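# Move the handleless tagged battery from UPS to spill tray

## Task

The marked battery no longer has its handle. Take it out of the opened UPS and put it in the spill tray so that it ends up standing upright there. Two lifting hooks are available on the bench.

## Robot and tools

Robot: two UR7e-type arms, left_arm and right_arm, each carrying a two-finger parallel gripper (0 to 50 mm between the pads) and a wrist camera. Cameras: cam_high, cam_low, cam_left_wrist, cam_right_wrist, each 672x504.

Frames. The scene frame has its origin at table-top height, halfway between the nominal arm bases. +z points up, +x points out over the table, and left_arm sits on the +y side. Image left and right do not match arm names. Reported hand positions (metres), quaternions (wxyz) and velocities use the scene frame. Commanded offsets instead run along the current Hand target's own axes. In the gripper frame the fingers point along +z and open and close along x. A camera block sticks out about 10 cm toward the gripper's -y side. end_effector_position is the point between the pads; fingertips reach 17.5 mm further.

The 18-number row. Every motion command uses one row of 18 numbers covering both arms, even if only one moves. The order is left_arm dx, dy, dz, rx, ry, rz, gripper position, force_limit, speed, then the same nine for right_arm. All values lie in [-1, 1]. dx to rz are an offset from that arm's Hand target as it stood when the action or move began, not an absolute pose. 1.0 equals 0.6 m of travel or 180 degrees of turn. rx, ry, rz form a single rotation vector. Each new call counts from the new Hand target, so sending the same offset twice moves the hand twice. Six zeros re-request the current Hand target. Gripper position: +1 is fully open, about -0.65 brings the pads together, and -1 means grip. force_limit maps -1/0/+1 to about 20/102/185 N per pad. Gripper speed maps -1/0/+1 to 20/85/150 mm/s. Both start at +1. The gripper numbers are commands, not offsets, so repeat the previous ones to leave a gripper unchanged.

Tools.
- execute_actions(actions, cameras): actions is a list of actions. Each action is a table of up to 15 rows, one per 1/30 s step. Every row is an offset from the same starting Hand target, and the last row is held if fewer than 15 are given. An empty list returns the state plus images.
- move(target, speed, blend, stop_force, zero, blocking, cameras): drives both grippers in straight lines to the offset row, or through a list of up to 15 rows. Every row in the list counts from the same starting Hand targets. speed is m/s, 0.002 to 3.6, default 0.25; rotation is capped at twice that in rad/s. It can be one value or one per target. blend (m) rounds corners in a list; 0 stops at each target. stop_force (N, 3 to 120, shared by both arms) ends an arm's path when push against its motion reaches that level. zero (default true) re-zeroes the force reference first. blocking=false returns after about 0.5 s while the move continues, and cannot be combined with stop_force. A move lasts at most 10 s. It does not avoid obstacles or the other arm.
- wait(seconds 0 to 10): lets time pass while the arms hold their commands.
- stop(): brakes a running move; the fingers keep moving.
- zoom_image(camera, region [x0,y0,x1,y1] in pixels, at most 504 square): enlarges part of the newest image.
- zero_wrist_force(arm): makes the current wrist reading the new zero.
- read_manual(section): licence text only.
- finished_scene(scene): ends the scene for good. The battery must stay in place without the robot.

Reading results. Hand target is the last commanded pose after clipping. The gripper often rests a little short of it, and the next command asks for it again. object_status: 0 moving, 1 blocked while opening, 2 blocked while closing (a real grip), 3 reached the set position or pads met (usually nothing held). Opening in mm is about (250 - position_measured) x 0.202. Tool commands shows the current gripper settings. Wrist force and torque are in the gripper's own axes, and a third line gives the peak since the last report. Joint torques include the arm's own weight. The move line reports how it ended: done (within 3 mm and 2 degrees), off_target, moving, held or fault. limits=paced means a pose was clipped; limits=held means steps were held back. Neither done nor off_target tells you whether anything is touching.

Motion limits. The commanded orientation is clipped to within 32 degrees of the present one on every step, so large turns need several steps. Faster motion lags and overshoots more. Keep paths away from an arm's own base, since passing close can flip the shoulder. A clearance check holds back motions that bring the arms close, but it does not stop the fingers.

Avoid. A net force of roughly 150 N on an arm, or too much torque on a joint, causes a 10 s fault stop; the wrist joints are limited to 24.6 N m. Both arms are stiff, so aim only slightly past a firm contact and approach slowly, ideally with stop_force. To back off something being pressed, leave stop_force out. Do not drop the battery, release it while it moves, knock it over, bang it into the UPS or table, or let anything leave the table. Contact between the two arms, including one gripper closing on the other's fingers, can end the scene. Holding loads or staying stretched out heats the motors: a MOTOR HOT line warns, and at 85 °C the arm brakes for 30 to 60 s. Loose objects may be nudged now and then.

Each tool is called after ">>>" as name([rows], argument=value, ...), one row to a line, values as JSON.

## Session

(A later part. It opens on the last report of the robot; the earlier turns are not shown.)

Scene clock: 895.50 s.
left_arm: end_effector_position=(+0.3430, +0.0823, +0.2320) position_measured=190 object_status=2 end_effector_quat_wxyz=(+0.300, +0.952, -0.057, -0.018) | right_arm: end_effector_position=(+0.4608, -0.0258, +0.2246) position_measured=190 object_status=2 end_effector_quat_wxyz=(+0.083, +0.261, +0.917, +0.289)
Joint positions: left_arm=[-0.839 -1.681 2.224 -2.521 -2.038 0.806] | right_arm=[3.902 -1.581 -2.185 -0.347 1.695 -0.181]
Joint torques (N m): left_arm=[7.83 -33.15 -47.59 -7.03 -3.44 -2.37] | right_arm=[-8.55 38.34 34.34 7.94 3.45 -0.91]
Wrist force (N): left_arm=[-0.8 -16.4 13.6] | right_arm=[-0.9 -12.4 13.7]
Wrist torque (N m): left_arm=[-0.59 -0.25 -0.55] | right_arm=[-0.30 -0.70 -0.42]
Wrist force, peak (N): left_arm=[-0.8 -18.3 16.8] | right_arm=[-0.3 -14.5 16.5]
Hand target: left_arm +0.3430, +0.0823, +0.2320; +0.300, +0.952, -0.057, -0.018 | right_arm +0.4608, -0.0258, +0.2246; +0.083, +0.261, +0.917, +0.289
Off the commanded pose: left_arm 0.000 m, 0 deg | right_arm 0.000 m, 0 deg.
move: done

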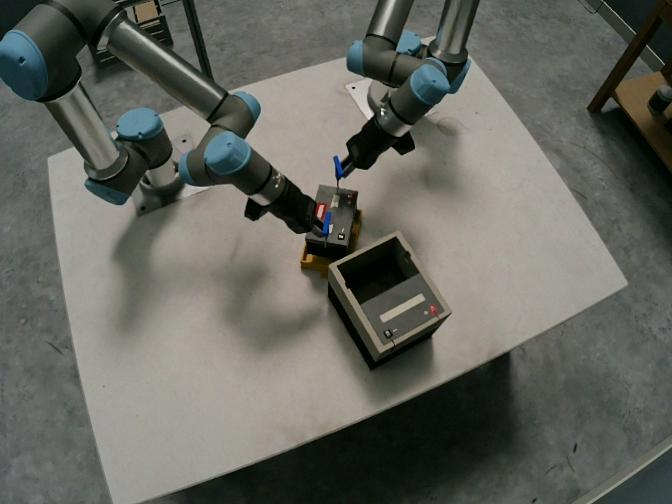

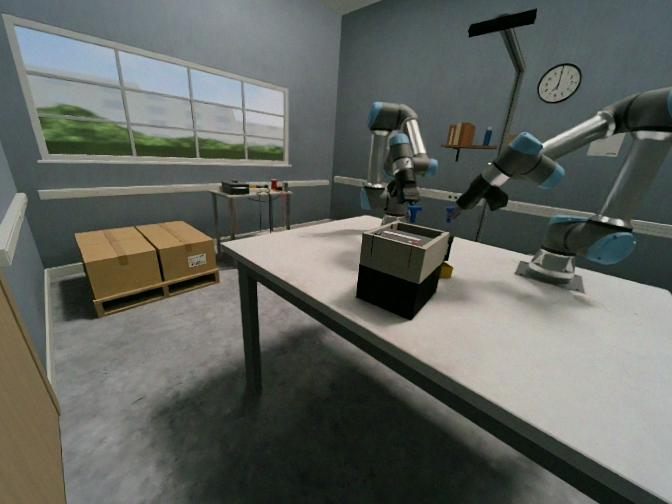

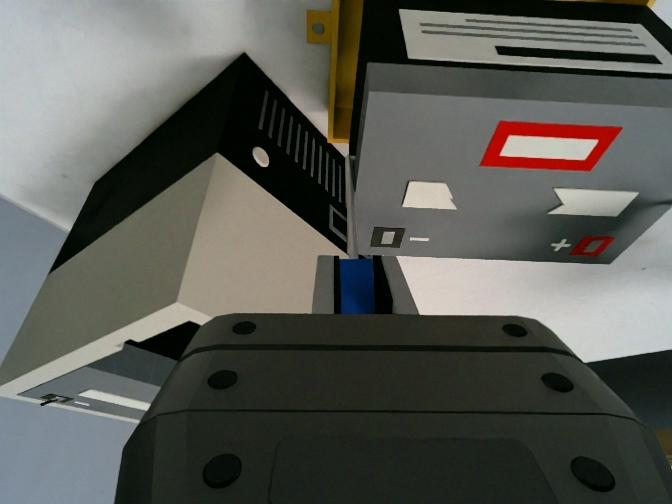

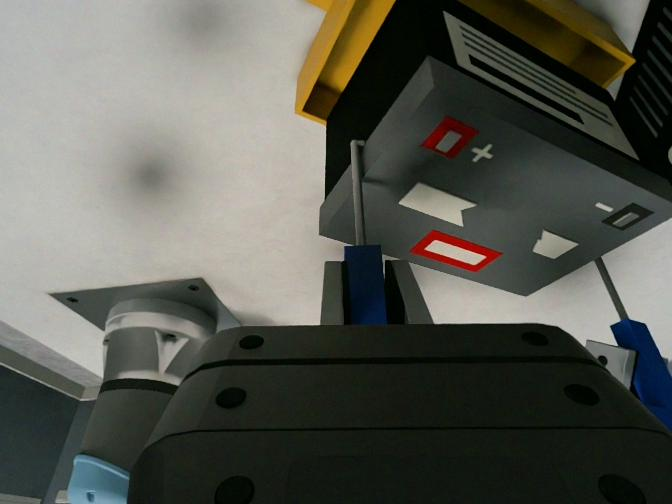

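>>> move([
  [0.0027,-0.0049,-0.0034,0,0,0,-1,0,-0.5,0,0.0055,0.0038,0,0,0,-1,0,-0.5],
  [0.0027,-0.0479,0.058,0,0,0,-1,0,-0.5,0,-0.0375,0.0652,0,0,0,-1,0,-0.5],
], speed=0.04, stop_force=12, cameras=["cam_left_wrist","cam_right_wrist","cam_high"])

>>> move(target=[0,-0.0239,0.0341,0,0,0,-1,0,-0.5,0,-0.0239,0.0341,0,0,0,-1,0,-0.5], speed=0.012, stop_force=8, cameras=["all"])

>>> zoom_image(camera="cam_high", region=[270, 150, 400, 280])

Scene clock: 933.37 s.
left_arm: end_effector_position=(+0.3451, +0.0857, +0.1871) position_measured=190 object_status=2 end_effector_quat_wxyz=(+0.300, +0.952, -0.057, -0.018) | right_arm: end_effector_position=(+0.4629, -0.0224, +0.1797) position_measured=190 object_status=2 end_effector_quat_wxyz=(+0.083, +0.261, +0.917, +0.289)
Joint positions: left_arm=[-0.829 -1.603 2.292 -2.663 -2.042 0.816] | right_arm=[3.904 -1.674 -2.234 -0.205 1.693 -0.18]
Joint torques (N m): left_arm=[0.31 -39.88 -46.27 -5.48 -3.62 -2.11] | right_arm=[-8.67 43.69 36.44 6.78 2.39 -0.95]
Wrist force (N): left_arm=[-1.2 -16.4 13.8] | right_arm=[-1.2 -12.5 13.9]
Wrist torque (N m): left_arm=[-0.56 -0.27 -0.53] | right_arm=[-0.30 -0.72 -0.48]
Wrist force, peak (N): left_arm=[-1.1 -17.5 15.4] | right_arm=[-0.7 -13.3 15.5]
Hand target: left_arm +0.3451, +0.0857, +0.1871; +0.300, +0.952, -0.057, -0.018 | right_arm +0.4629, -0.0224, +0.1797; +0.083, +0.261, +0.917, +0.289
Off the commanded pose: left_arm 0.000 m, 0 deg | right_arm 0.000 m, 0 deg.
move: done
Images, in order (width x height): cam_high 672x504, cam_left_wrist 672x504, cam_right_wrist 672x504.

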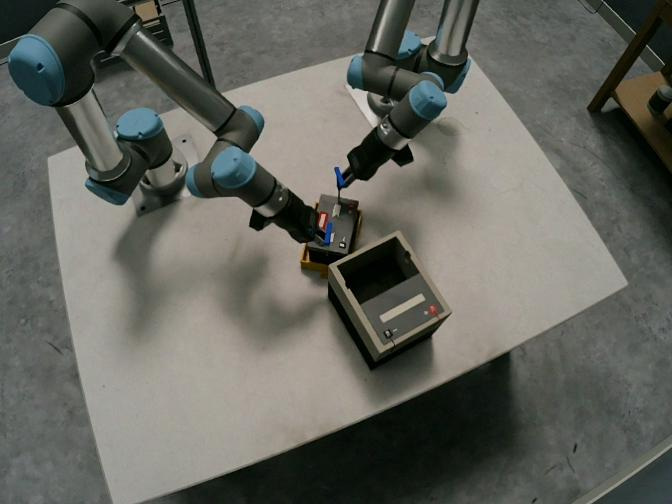

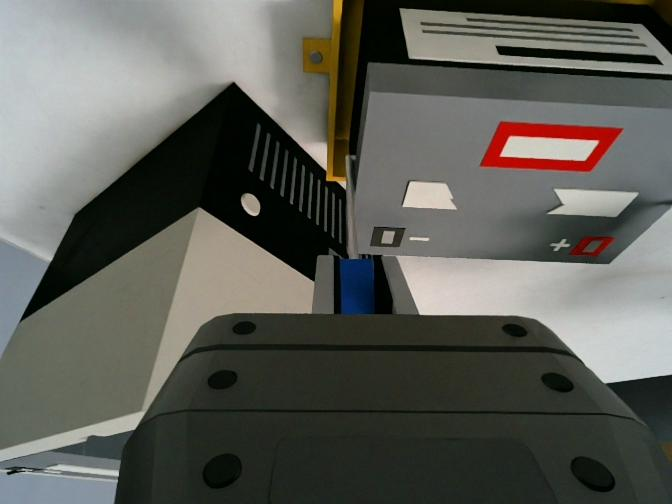

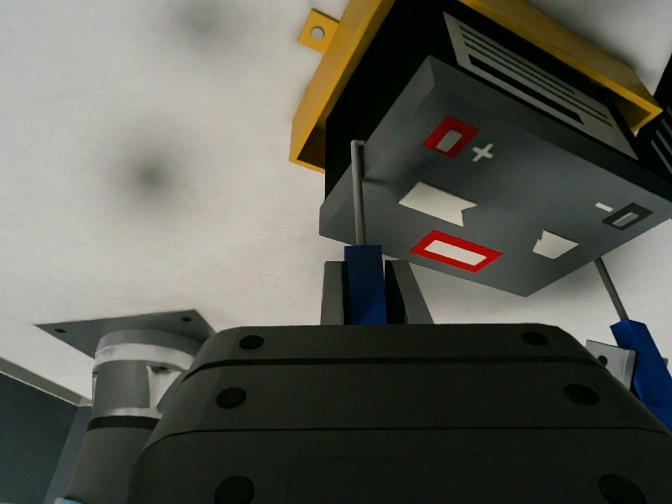

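Scene clock: 935.67 s.
left_arm: end_effector_position=(+0.3451, +0.0857, +0.1727) position_measured=190 object_status=2 end_effector_quat_wxyz=(+0.300, +0.952, -0.057, -0.018) | right_arm: end_effector_position=(+0.4630, -0.0224, +0.1656) position_measured=190 object_status=2 end_effector_quat_wxyz=(+0.083, +0.261, +0.917, +0.289)
Joint positions: left_arm=[-0.829 -1.573 2.311 -2.712 -2.042 0.816] | right_arm=[3.904 -1.704 -2.25 -0.159 1.693 -0.18]
Joint torques (N m): left_arm=[7.83 -34.94 -40.94 -5.35 -0.47 1.64] | right_arm=[-8.8 38.58 29.98 8.17 2.47 -1.44]
Wrist force (N): left_arm=[-2.1 -10.5 6.5] | right_arm=[-1.4 -6.0 6.6]
Wrist torque (N m): left_arm=[-0.37 -0.32 -0.55] | right_arm=[-0.32 -0.74 -0.47]
Wrist force, peak (N): left_arm=[-1.4 -16.6 14.0] | right_arm=[-1.2 -12.6 14.0]
Hand target: left_arm +0.3451, +0.0857, +0.1728; +0.300, +0.952, -0.057, -0.018 (not the last commanded pose) | right_arm +0.4630, -0.0224, +0.1656; +0.083, +0.261, +0.917, +0.289 (not the last commanded pose)
Off the commanded pose: left_arm 0.011 m, 0 deg | right_arm 0.011 m, 0 deg.
move: contact (left_arm, right_arm)

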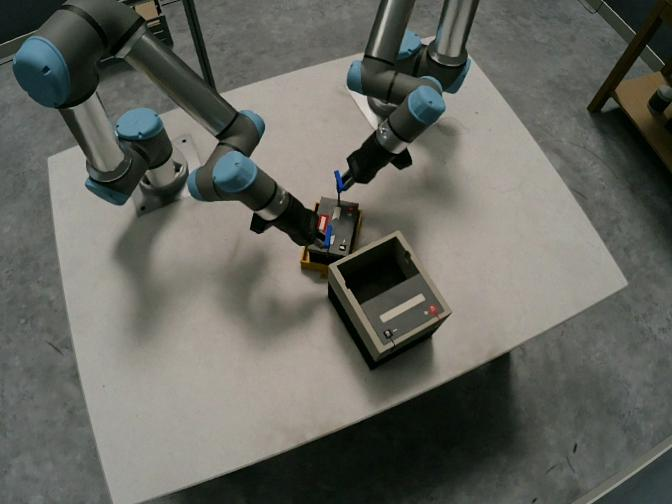

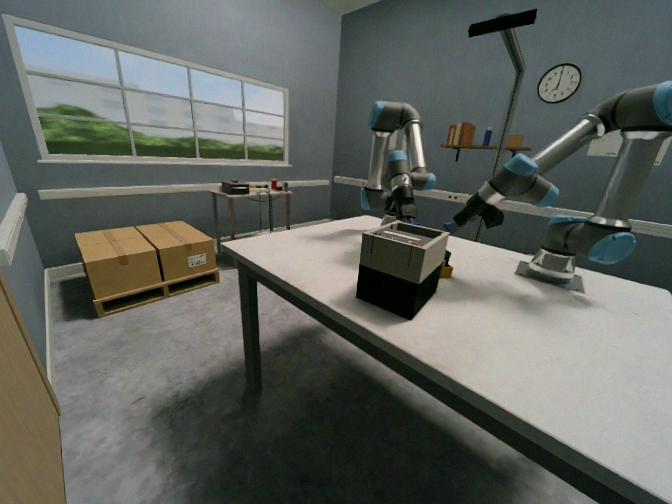

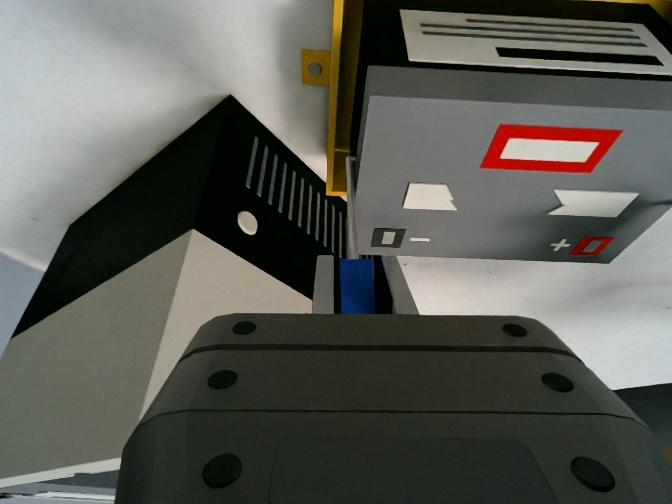

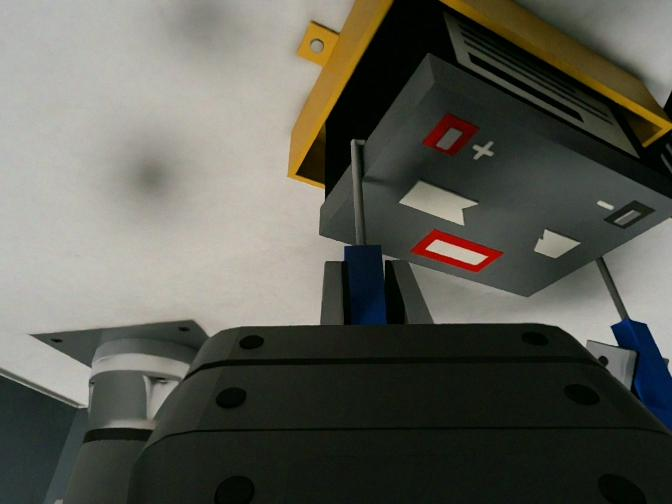

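Scaled by 3.877 from the camera's 672x504 image, which has a finer 960x720 frame.

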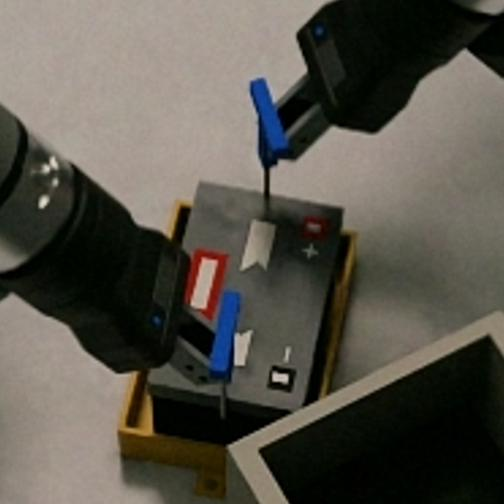

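>>> move(target=[0,-0.0048,0.0068,0,0,0,-1,0,-0.5,0,-0.0048,0.0068,0,0,0,-1,0,-0.5], speed=0.02)

>>> move([
  [-0.04,0,0,0,0,0,-1,0,-0.5,-0.04,0,0,0,0,0,-1,0,-0.5],
  [-0.06,0.08,-0.13,0,0,0,-1,0,-0.5,-0.06,0.08,-0.13,0,0,0,-1,0,-0.5],
], speed=0.06, cameras=["all"])

>>> zoom_image(camera="cam_high", region=[270, 150, 400, 280])

Scene clock: 943.53 s.
left_arm: end_effector_position=(+0.3451, +0.0857, +0.1677) position_measured=190 object_status=2 end_effector_quat_wxyz=(+0.300, +0.952, -0.057, -0.018) | right_arm: end_effector_position=(+0.4630, -0.0224, +0.1605) position_measured=190 object_status=2 end_effector_quat_wxyz=(+0.083, +0.261, +0.917, +0.289)
Joint positions: left_arm=[-0.829 -1.562 2.318 -2.73 -2.042 0.816] | right_arm=[3.904 -1.715 -2.255 -0.142 1.693 -0.18]
Joint torques (N m): left_arm=[9.01 -30.51 -19.25 -2.88 -1.72 2.14] | right_arm=[-9.5 30.9 20.43 2.13 2.78 -1.59]
Wrist force (N): left_arm=[-2.0 -2.8 -1.9] | right_arm=[-1.4 -0.9 -1.0]
Wrist torque (N m): left_arm=[-0.22 -0.25 -0.52] | right_arm=[-0.31 -0.69 -0.45]
Wrist force, peak (N): left_arm=[-2.3 -11.2 7.0] | right_arm=[-0.3 -7.1 8.4]
Hand target: left_arm +0.3451, +0.0857, +0.1678; +0.300, +0.952, -0.057, -0.018 | right_arm +0.4630, -0.0224, +0.1606; +0.083, +0.261, +0.917, +0.289
Off the commanded pose: left_arm 0.000 m, 0 deg | right_arm 0.000 m, 0 deg.
move: done

Scene clock: 946.10 s.
left_arm: end_effector_position=(+0.3100, +0.0953, +0.2593) position_measured=190 object_status=2 end_effector_quat_wxyz=(+0.300, +0.952, -0.057, -0.018) | right_arm: end_effector_position=(+0.4906, -0.0460, +0.2522) position_measured=190 object_status=2 end_effector_quat_wxyz=(+0.083, +0.261, +0.917, +0.289)
Joint positions: left_arm=[-0.88 -1.815 2.255 -2.437 -2.021 0.763] | right_arm=[3.817 -1.581 -2.098 -0.444 1.742 -0.252]
Joint torques (N m): left_arm=[-0.38 -9.69 -13.75 -5.98 -0.01 0.02] | right_arm=[8.98 11.46 19.59 5.88 -0.04 1.36]
Wrist force (N): left_arm=[0.8 -2.1 -1.1] | right_arm=[1.0 -1.0 -0.6]
Wrist torque (N m): left_arm=[-0.31 -0.08 -0.33] | right_arm=[-0.29 -0.51 -0.31]
Wrist force, peak (N): left_arm=[-0.4 -4.0 -0.9] | right_arm=[0.9 -2.4 0.8]
Hand target: left_arm +0.3100, +0.0953, +0.2592; +0.300, +0.952, -0.057, -0.018 | right_arm +0.4906, -0.0459, +0.2521; +0.083, +0.261, +0.917, +0.289
Off the commanded pose: left_arm 0.000 m, 0 deg | right_arm 0.000 m, 0 deg.
move: done

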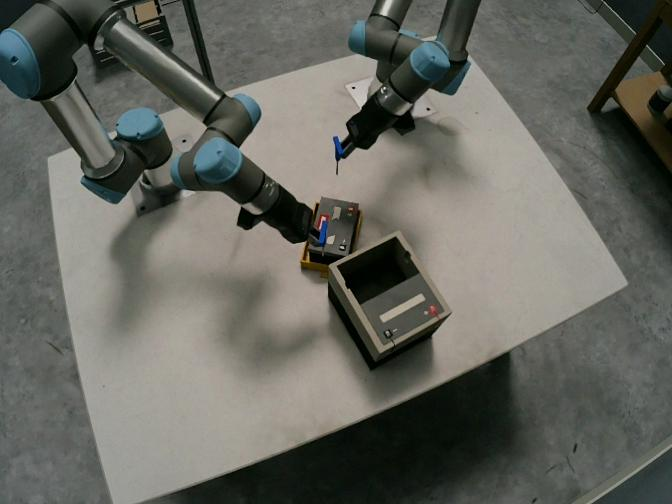

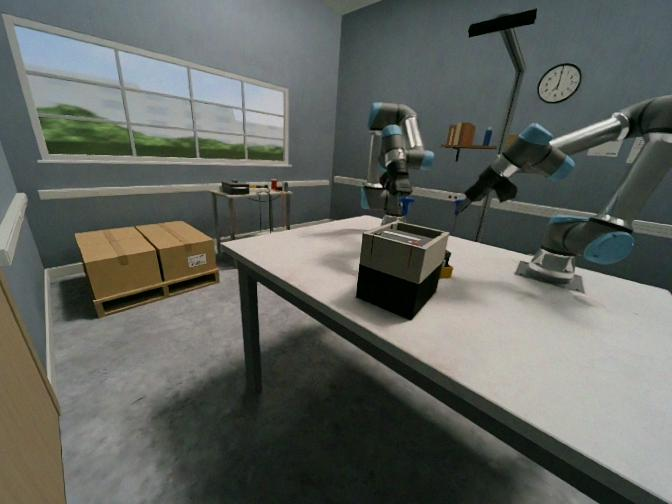

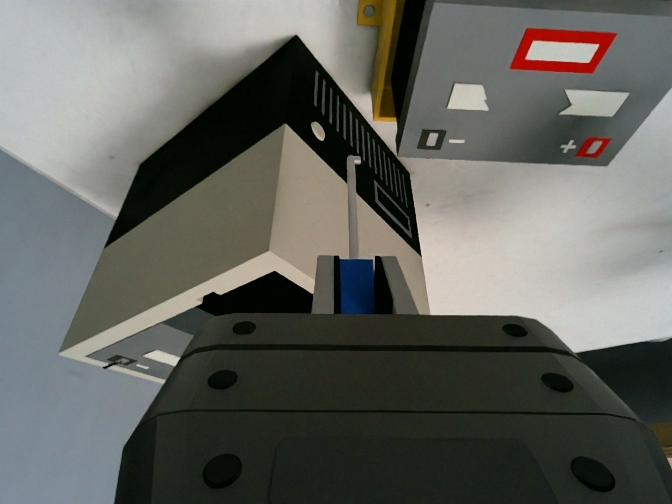

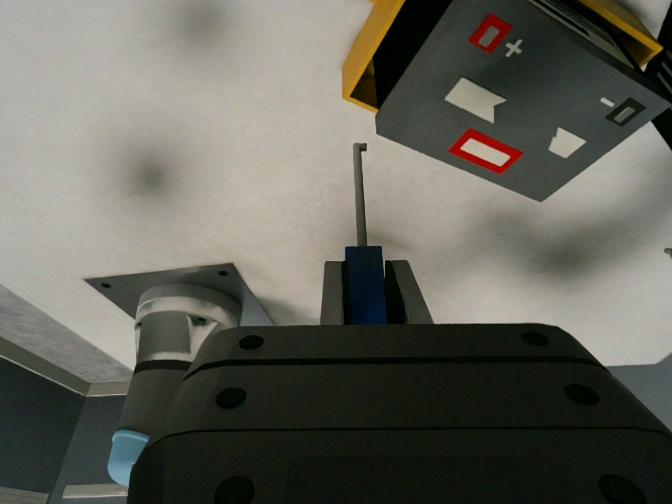

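Scaled by 3.877 from the camera's 672x504 image, which has a finer 960x720 frame.

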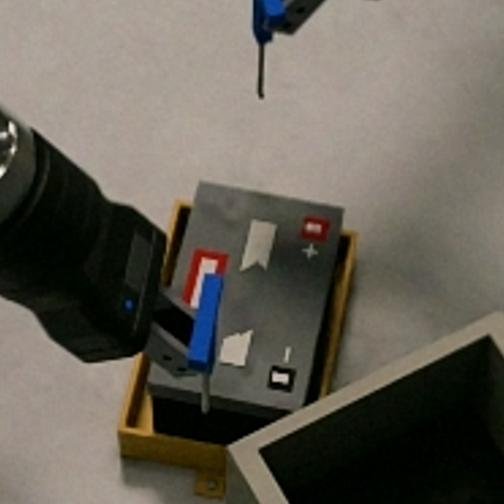

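>>> move([
  [0,0.057,-0.082,0,0,0,-1,0,-0.5,0,0.048,-0.068,0,0,0,-1,0,-0.5],
  [0.324,-0.3125,-0.341,0,0.3214,-0.4586,-1,0,-0.5,-0.163,-0.271,-0.292,0,-0.389,0.555,-1,0,-0.5],
], speed=0.35, blend=0.02, cameras=["cam_high"])

Scene clock: 1029.97 s.
left_arm: end_effector_position=(+0.5355, +0.3409, +0.3195) position_measured=190 object_status=2 end_effector_quat_wxyz=(+0.205, +0.651, +0.697, +0.220) | right_arm: end_effector_position=(+0.4506, -0.2960, +0.3025) position_measured=190 object_status=2 end_effector_quat_wxyz=(+0.294, +0.929, +0.216, +0.069)
Joint positions: left_arm=[-0.584 -1.776 2.085 -2.403 -1.24 -0.51] | right_arm=[3.88 -1.377 -1.934 -1.616 0.992 1.952]
Joint torques (N m): left_arm=[-8.32 -21.04 -15.05 -7.08 1.24 -0.36] | right_arm=[5.98 26.6 23.38 3.06 -3.38 1.63]
Wrist force (N): left_arm=[0.2 -2.5 -0.9] | right_arm=[1.1 -0.9 -0.4]
Wrist torque (N m): left_arm=[-0.40 0.00 -0.43] | right_arm=[-0.26 -0.55 -0.31]
Wrist force, peak (N): left_arm=[0.7 -5.4 2.5] | right_arm=[0.9 -3.4 2.4]
Hand target: left_arm +0.5355, +0.3409, +0.3195; +0.205, +0.651, +0.697, +0.220 | right_arm +0.4506, -0.2960, +0.3025; +0.294, +0.929, +0.216, +0.069
Off the commanded pose: left_arm 0.000 m, 0 deg | right_arm 0.000 m, 0 deg.
move: done
Images, in order (width x height): cam_high 672x504.

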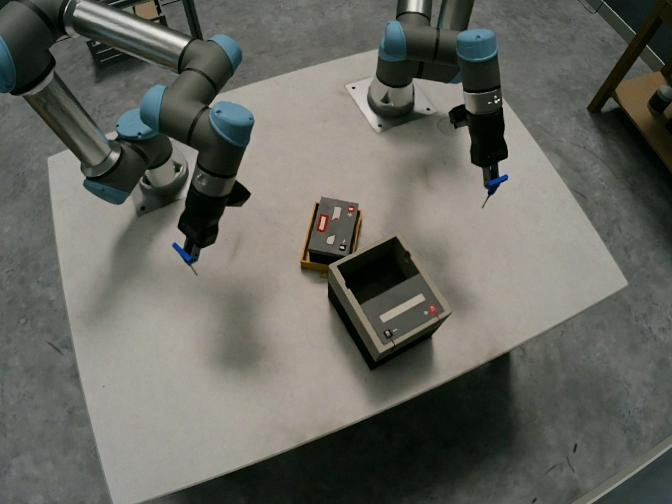

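>>> move(target=[0,-0.163,0.232,0.5,0,0,-1,0,-0.5,0,-0.1435,0.205,0.5,0,0,-1,0,-0.5], speed=0.6, cameras=["cam_high"])

Scene clock: 1042.43 s.
left_arm: end_effector_position=(+0.5353, +0.3412, +0.1494) position_measured=190 object_status=2 end_effector_quat_wxyz=(-0.315, +0.605, +0.649, -0.337) | right_arm: end_effector_position=(+0.4508, -0.2963, +0.1524) position_measured=190 object_status=2 end_effector_quat_wxyz=(-0.449, +0.864, +0.201, -0.104)
Joint positions: left_arm=[-0.297 -0.781 1.053 -0.908 -1.825 -0.185] | right_arm=[3.096 -1.908 -1.863 -1.51 2.39 0.852]
Joint torques (N m): left_arm=[-9.69 -47.35 -27.64 2.58 0.74 -2.05] | right_arm=[9.58 24.07 16.69 -0.36 3.55 -1.83]
Wrist force (N): left_arm=[0.2 1.2 0.4] | right_arm=[-0.4 3.1 -0.5]
Wrist torque (N m): left_arm=[0.12 0.07 0.10] | right_arm=[0.66 -0.23 0.23]
Wrist force, peak (N): left_arm=[0.0 3.8 0.9] | right_arm=[-0.5 4.9 -0.2]
Hand target: left_arm +0.5353, +0.3411, +0.1494; -0.315, +0.605, +0.649, -0.337 | right_arm +0.4508, -0.2963, +0.1524; -0.449, +0.864, +0.201, -0.104
Off the commanded pose: left_arm 0.000 m, 0 deg | right_arm 0.000 m, 0 deg.
move: done
Images, in order (width x height): cam_high 672x504.

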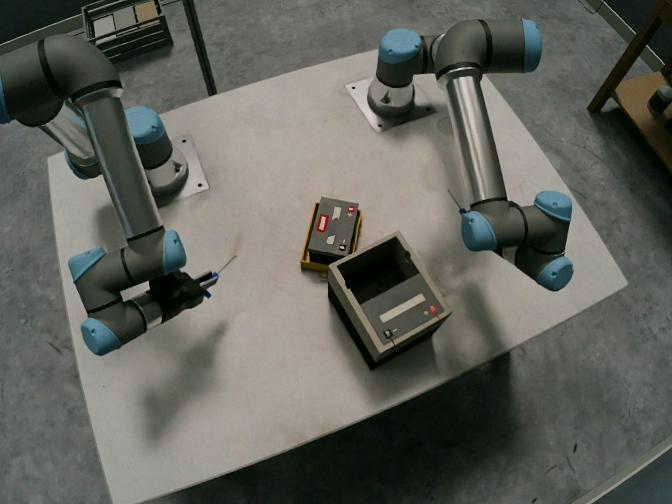

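>>> move(target=[0,0.1638,0.1148,0,0,0,-1,0,-0.5,0,0.1679,0.1177,0,0,0,-1,0,-0.5], speed=0.15)

>>> move(target=[0,0.0191,0.0134,0,0,0,-1,0,-0.5,0,0.0191,0.0134,0,0,0,-1,0,-0.5], speed=0.01, stop_force=5)

>>> move(target=[0,0,0,0,0,0,1,0,-0.5,0,0,0,0,0,0,1,0,-0.5], speed=0.1, cameras=["all"])

Scene clock: 1052.47 s.
left_arm: end_effector_position=(+0.5353, +0.3413, +0.0294) position_measured=190 object_status=2 end_effector_quat_wxyz=(-0.315, +0.605, +0.649, -0.337) | right_arm: end_effector_position=(+0.4508, -0.2965, +0.0294) position_measured=190 object_status=2 end_effector_quat_wxyz=(-0.449, +0.864, +0.201, -0.104)
Joint positions: left_arm=[-0.296 -0.662 1.161 -1.134 -1.825 -0.185] | right_arm=[3.096 -2.124 -1.948 -1.21 2.39 0.851]
Joint torques (N m): left_arm=[8.92 -57.43 -33.53 0.73 0.82 1.69] | right_arm=[-3.75 29.12 21.85 2.62 3.54 1.07]
Wrist force (N): left_arm=[0.2 0.9 0.2] | right_arm=[-0.5 2.9 -0.8]
Wrist torque (N m): left_arm=[0.04 0.07 0.10] | right_arm=[0.64 -0.22 0.25]
Wrist force, peak (N): left_arm=[0.2 3.5 2.0] | right_arm=[-0.6 5.2 0.7]
Hand target: left_arm +0.5353, +0.3413, +0.0294; -0.315, +0.605, +0.649, -0.337 | right_arm +0.4509, -0.2964, +0.0293; -0.449, +0.864, +0.201, -0.104
Off the commanded pose: left_arm 0.000 m, 0 deg | right_arm 0.000 m, 0 deg.
move: done

Scene clock: 1054.43 s.
left_arm: end_effector_position=(+0.5353, +0.3413, +0.0212) position_measured=190 object_status=2 end_effector_quat_wxyz=(-0.315, +0.605, +0.649, -0.337) | right_arm: end_effector_position=(+0.4509, -0.2965, +0.0213) position_measured=190 object_status=2 end_effector_quat_wxyz=(-0.449, +0.864, +0.201, -0.104)
Joint positions: left_arm=[-0.296 -0.652 1.165 -1.148 -1.825 -0.185] | right_arm=[3.096 -2.14 -1.95 -1.191 2.39 0.851]
Joint torques (N m): left_arm=[7.93 -66.2 -29.29 2.76 0.79 0.33] | right_arm=[7.72 46 22.13 -0.45 -1.44 -0.3]
Wrist force (N): left_arm=[0.0 -2.2 -2.5] | right_arm=[0.0 -2.8 -0.7]
Wrist torque (N m): left_arm=[-0.09 0.09 0.09] | right_arm=[0.60 -0.29 0.21]
Wrist force, peak (N): left_arm=[-0.2 -13.5 -11.5] | right_arm=[-9.7 -18.1 -17.2]
Hand target: left_arm +0.5353, +0.3413, +0.0212; -0.315, +0.605, +0.649, -0.337 (not the last commanded pose) | right_arm +0.4509, -0.2965, +0.0213; -0.449, +0.864, +0.201, -0.104 (not the last commanded pose)
Off the commanded pose: left_arm 0.006 m, 0 deg | right_arm 0.006 m, 0 deg.
move: contact (left_arm, right_arm)

Scene clock: 1055.40 s.
left_arm: end_effector_position=(+0.5353, +0.3413, +0.0212) position_measured=3 object_status=3 end_effector_quat_wxyz=(-0.315, +0.605, +0.649, -0.337) | right_arm: end_effector_position=(+0.4509, -0.2965, +0.0213) position_measured=3 object_status=3 end_effector_quat_wxyz=(-0.449, +0.864, +0.201, -0.104)
Joint positions: left_arm=[-0.296 -0.652 1.164 -1.148 -1.825 -0.185] | right_arm=[3.096 -2.14 -1.95 -1.191 2.39 0.851]
Joint torques (N m): left_arm=[6.43 -67.92 -29.29 2.58 0.8 0.38] | right_arm=[9.28 46.56 21.18 0.08 3.76 0.56]
Wrist force (N): left_arm=[0.0 0.4 0.0] | right_arm=[-0.5 2.3 -1.1]
Wrist torque (N m): left_arm=[0.04 0.11 0.10] | right_arm=[0.61 -0.22 0.25]
Wrist force, peak (N): left_arm=[-0.2 -1.9 -2.3] | right_arm=[-0.3 2.6 -1.1]
Hand target: left_arm +0.5353, +0.3413, +0.0212; -0.315, +0.605, +0.649, -0.337 | right_arm +0.4509, -0.2965, +0.0213; -0.449, +0.864, +0.201, -0.104
Off the commanded pose: left_arm 0.000 m, 0 deg | right_arm 0.000 m, 0 deg.
move: done

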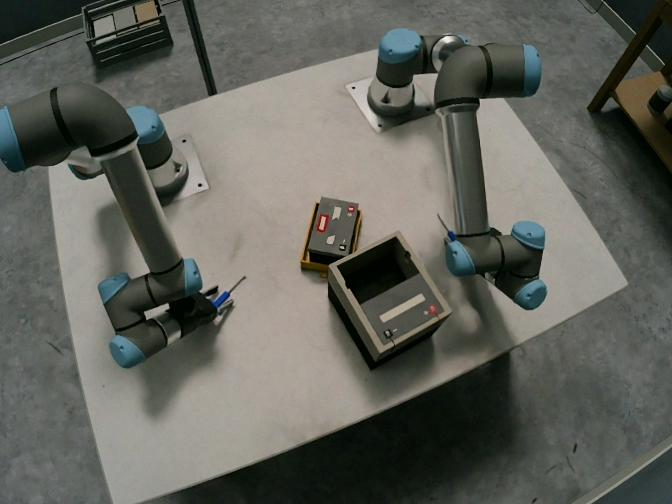

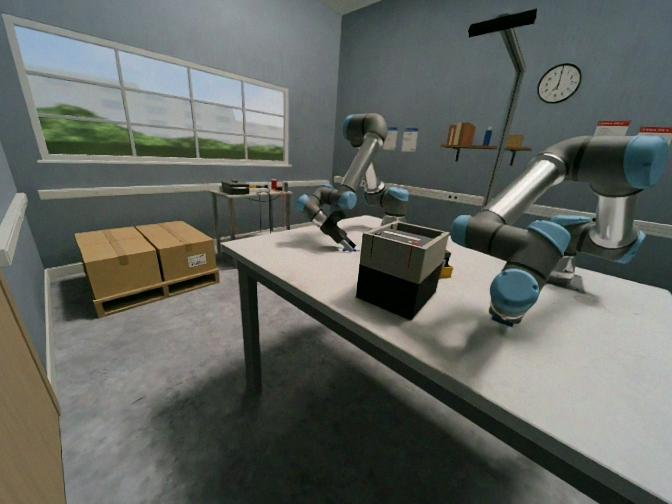

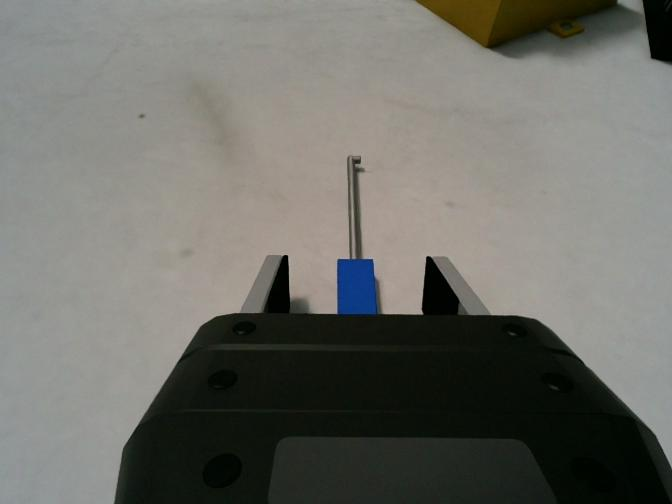

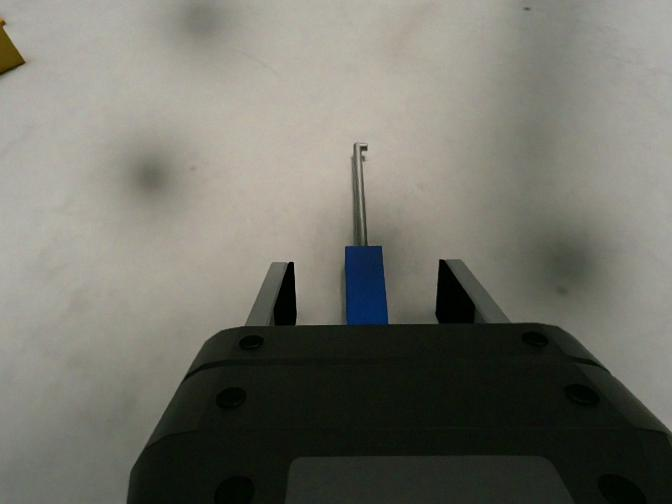

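>>> move(target=[0,0,-0.18,0,0,0,1,0,-0.5,0,0,-0.18,0,0,0,1,0,-0.5], speed=0.2)

>>> finished_scene(scene=1)

Scene clock: 1060.77 s.
left_arm: end_effector_position=(+0.6235, +0.3473, +0.0832) position_measured=3 object_status=3 end_effector_quat_wxyz=(-0.315, +0.605, +0.649, -0.337) | right_arm: end_effector_position=(+0.4899, -0.3757, +0.0833) position_measured=3 object_status=3 end_effector_quat_wxyz=(-0.449, +0.864, +0.201, -0.104)
Joint positions: left_arm=[-0.263 -0.457 0.61 -0.784 -1.798 -0.164] | right_arm=[2.963 -2.129 -1.706 -1.554 2.312 0.7]
Joint torques (N m): left_arm=[-8.41 -62.03 -38.95 0.82 -1.6 -1.7] | right_arm=[-0.9 51.03 26 -0.91 2.86 0.07]
Wrist force (N): left_arm=[0.1 0.5 0.3] | right_arm=[-0.3 2.4 -1.0]
Wrist torque (N m): left_arm=[0.08 0.07 -0.01] | right_arm=[0.64 -0.24 0.22]
Wrist force, peak (N): left_arm=[0.2 0.7 3.6] | right_arm=[-0.5 2.6 -4.0]
Hand target: left_arm +0.6236, +0.3473, +0.0832; -0.315, +0.605, +0.649, -0.337 | right_arm +0.4899, -0.3757, +0.0835; -0.449, +0.864, +0.201, -0.104
Off the commanded pose: left_arm 0.000 m, 0 deg | right_arm 0.000 m, 0 deg.
move: done

The scene is finished: the task was done.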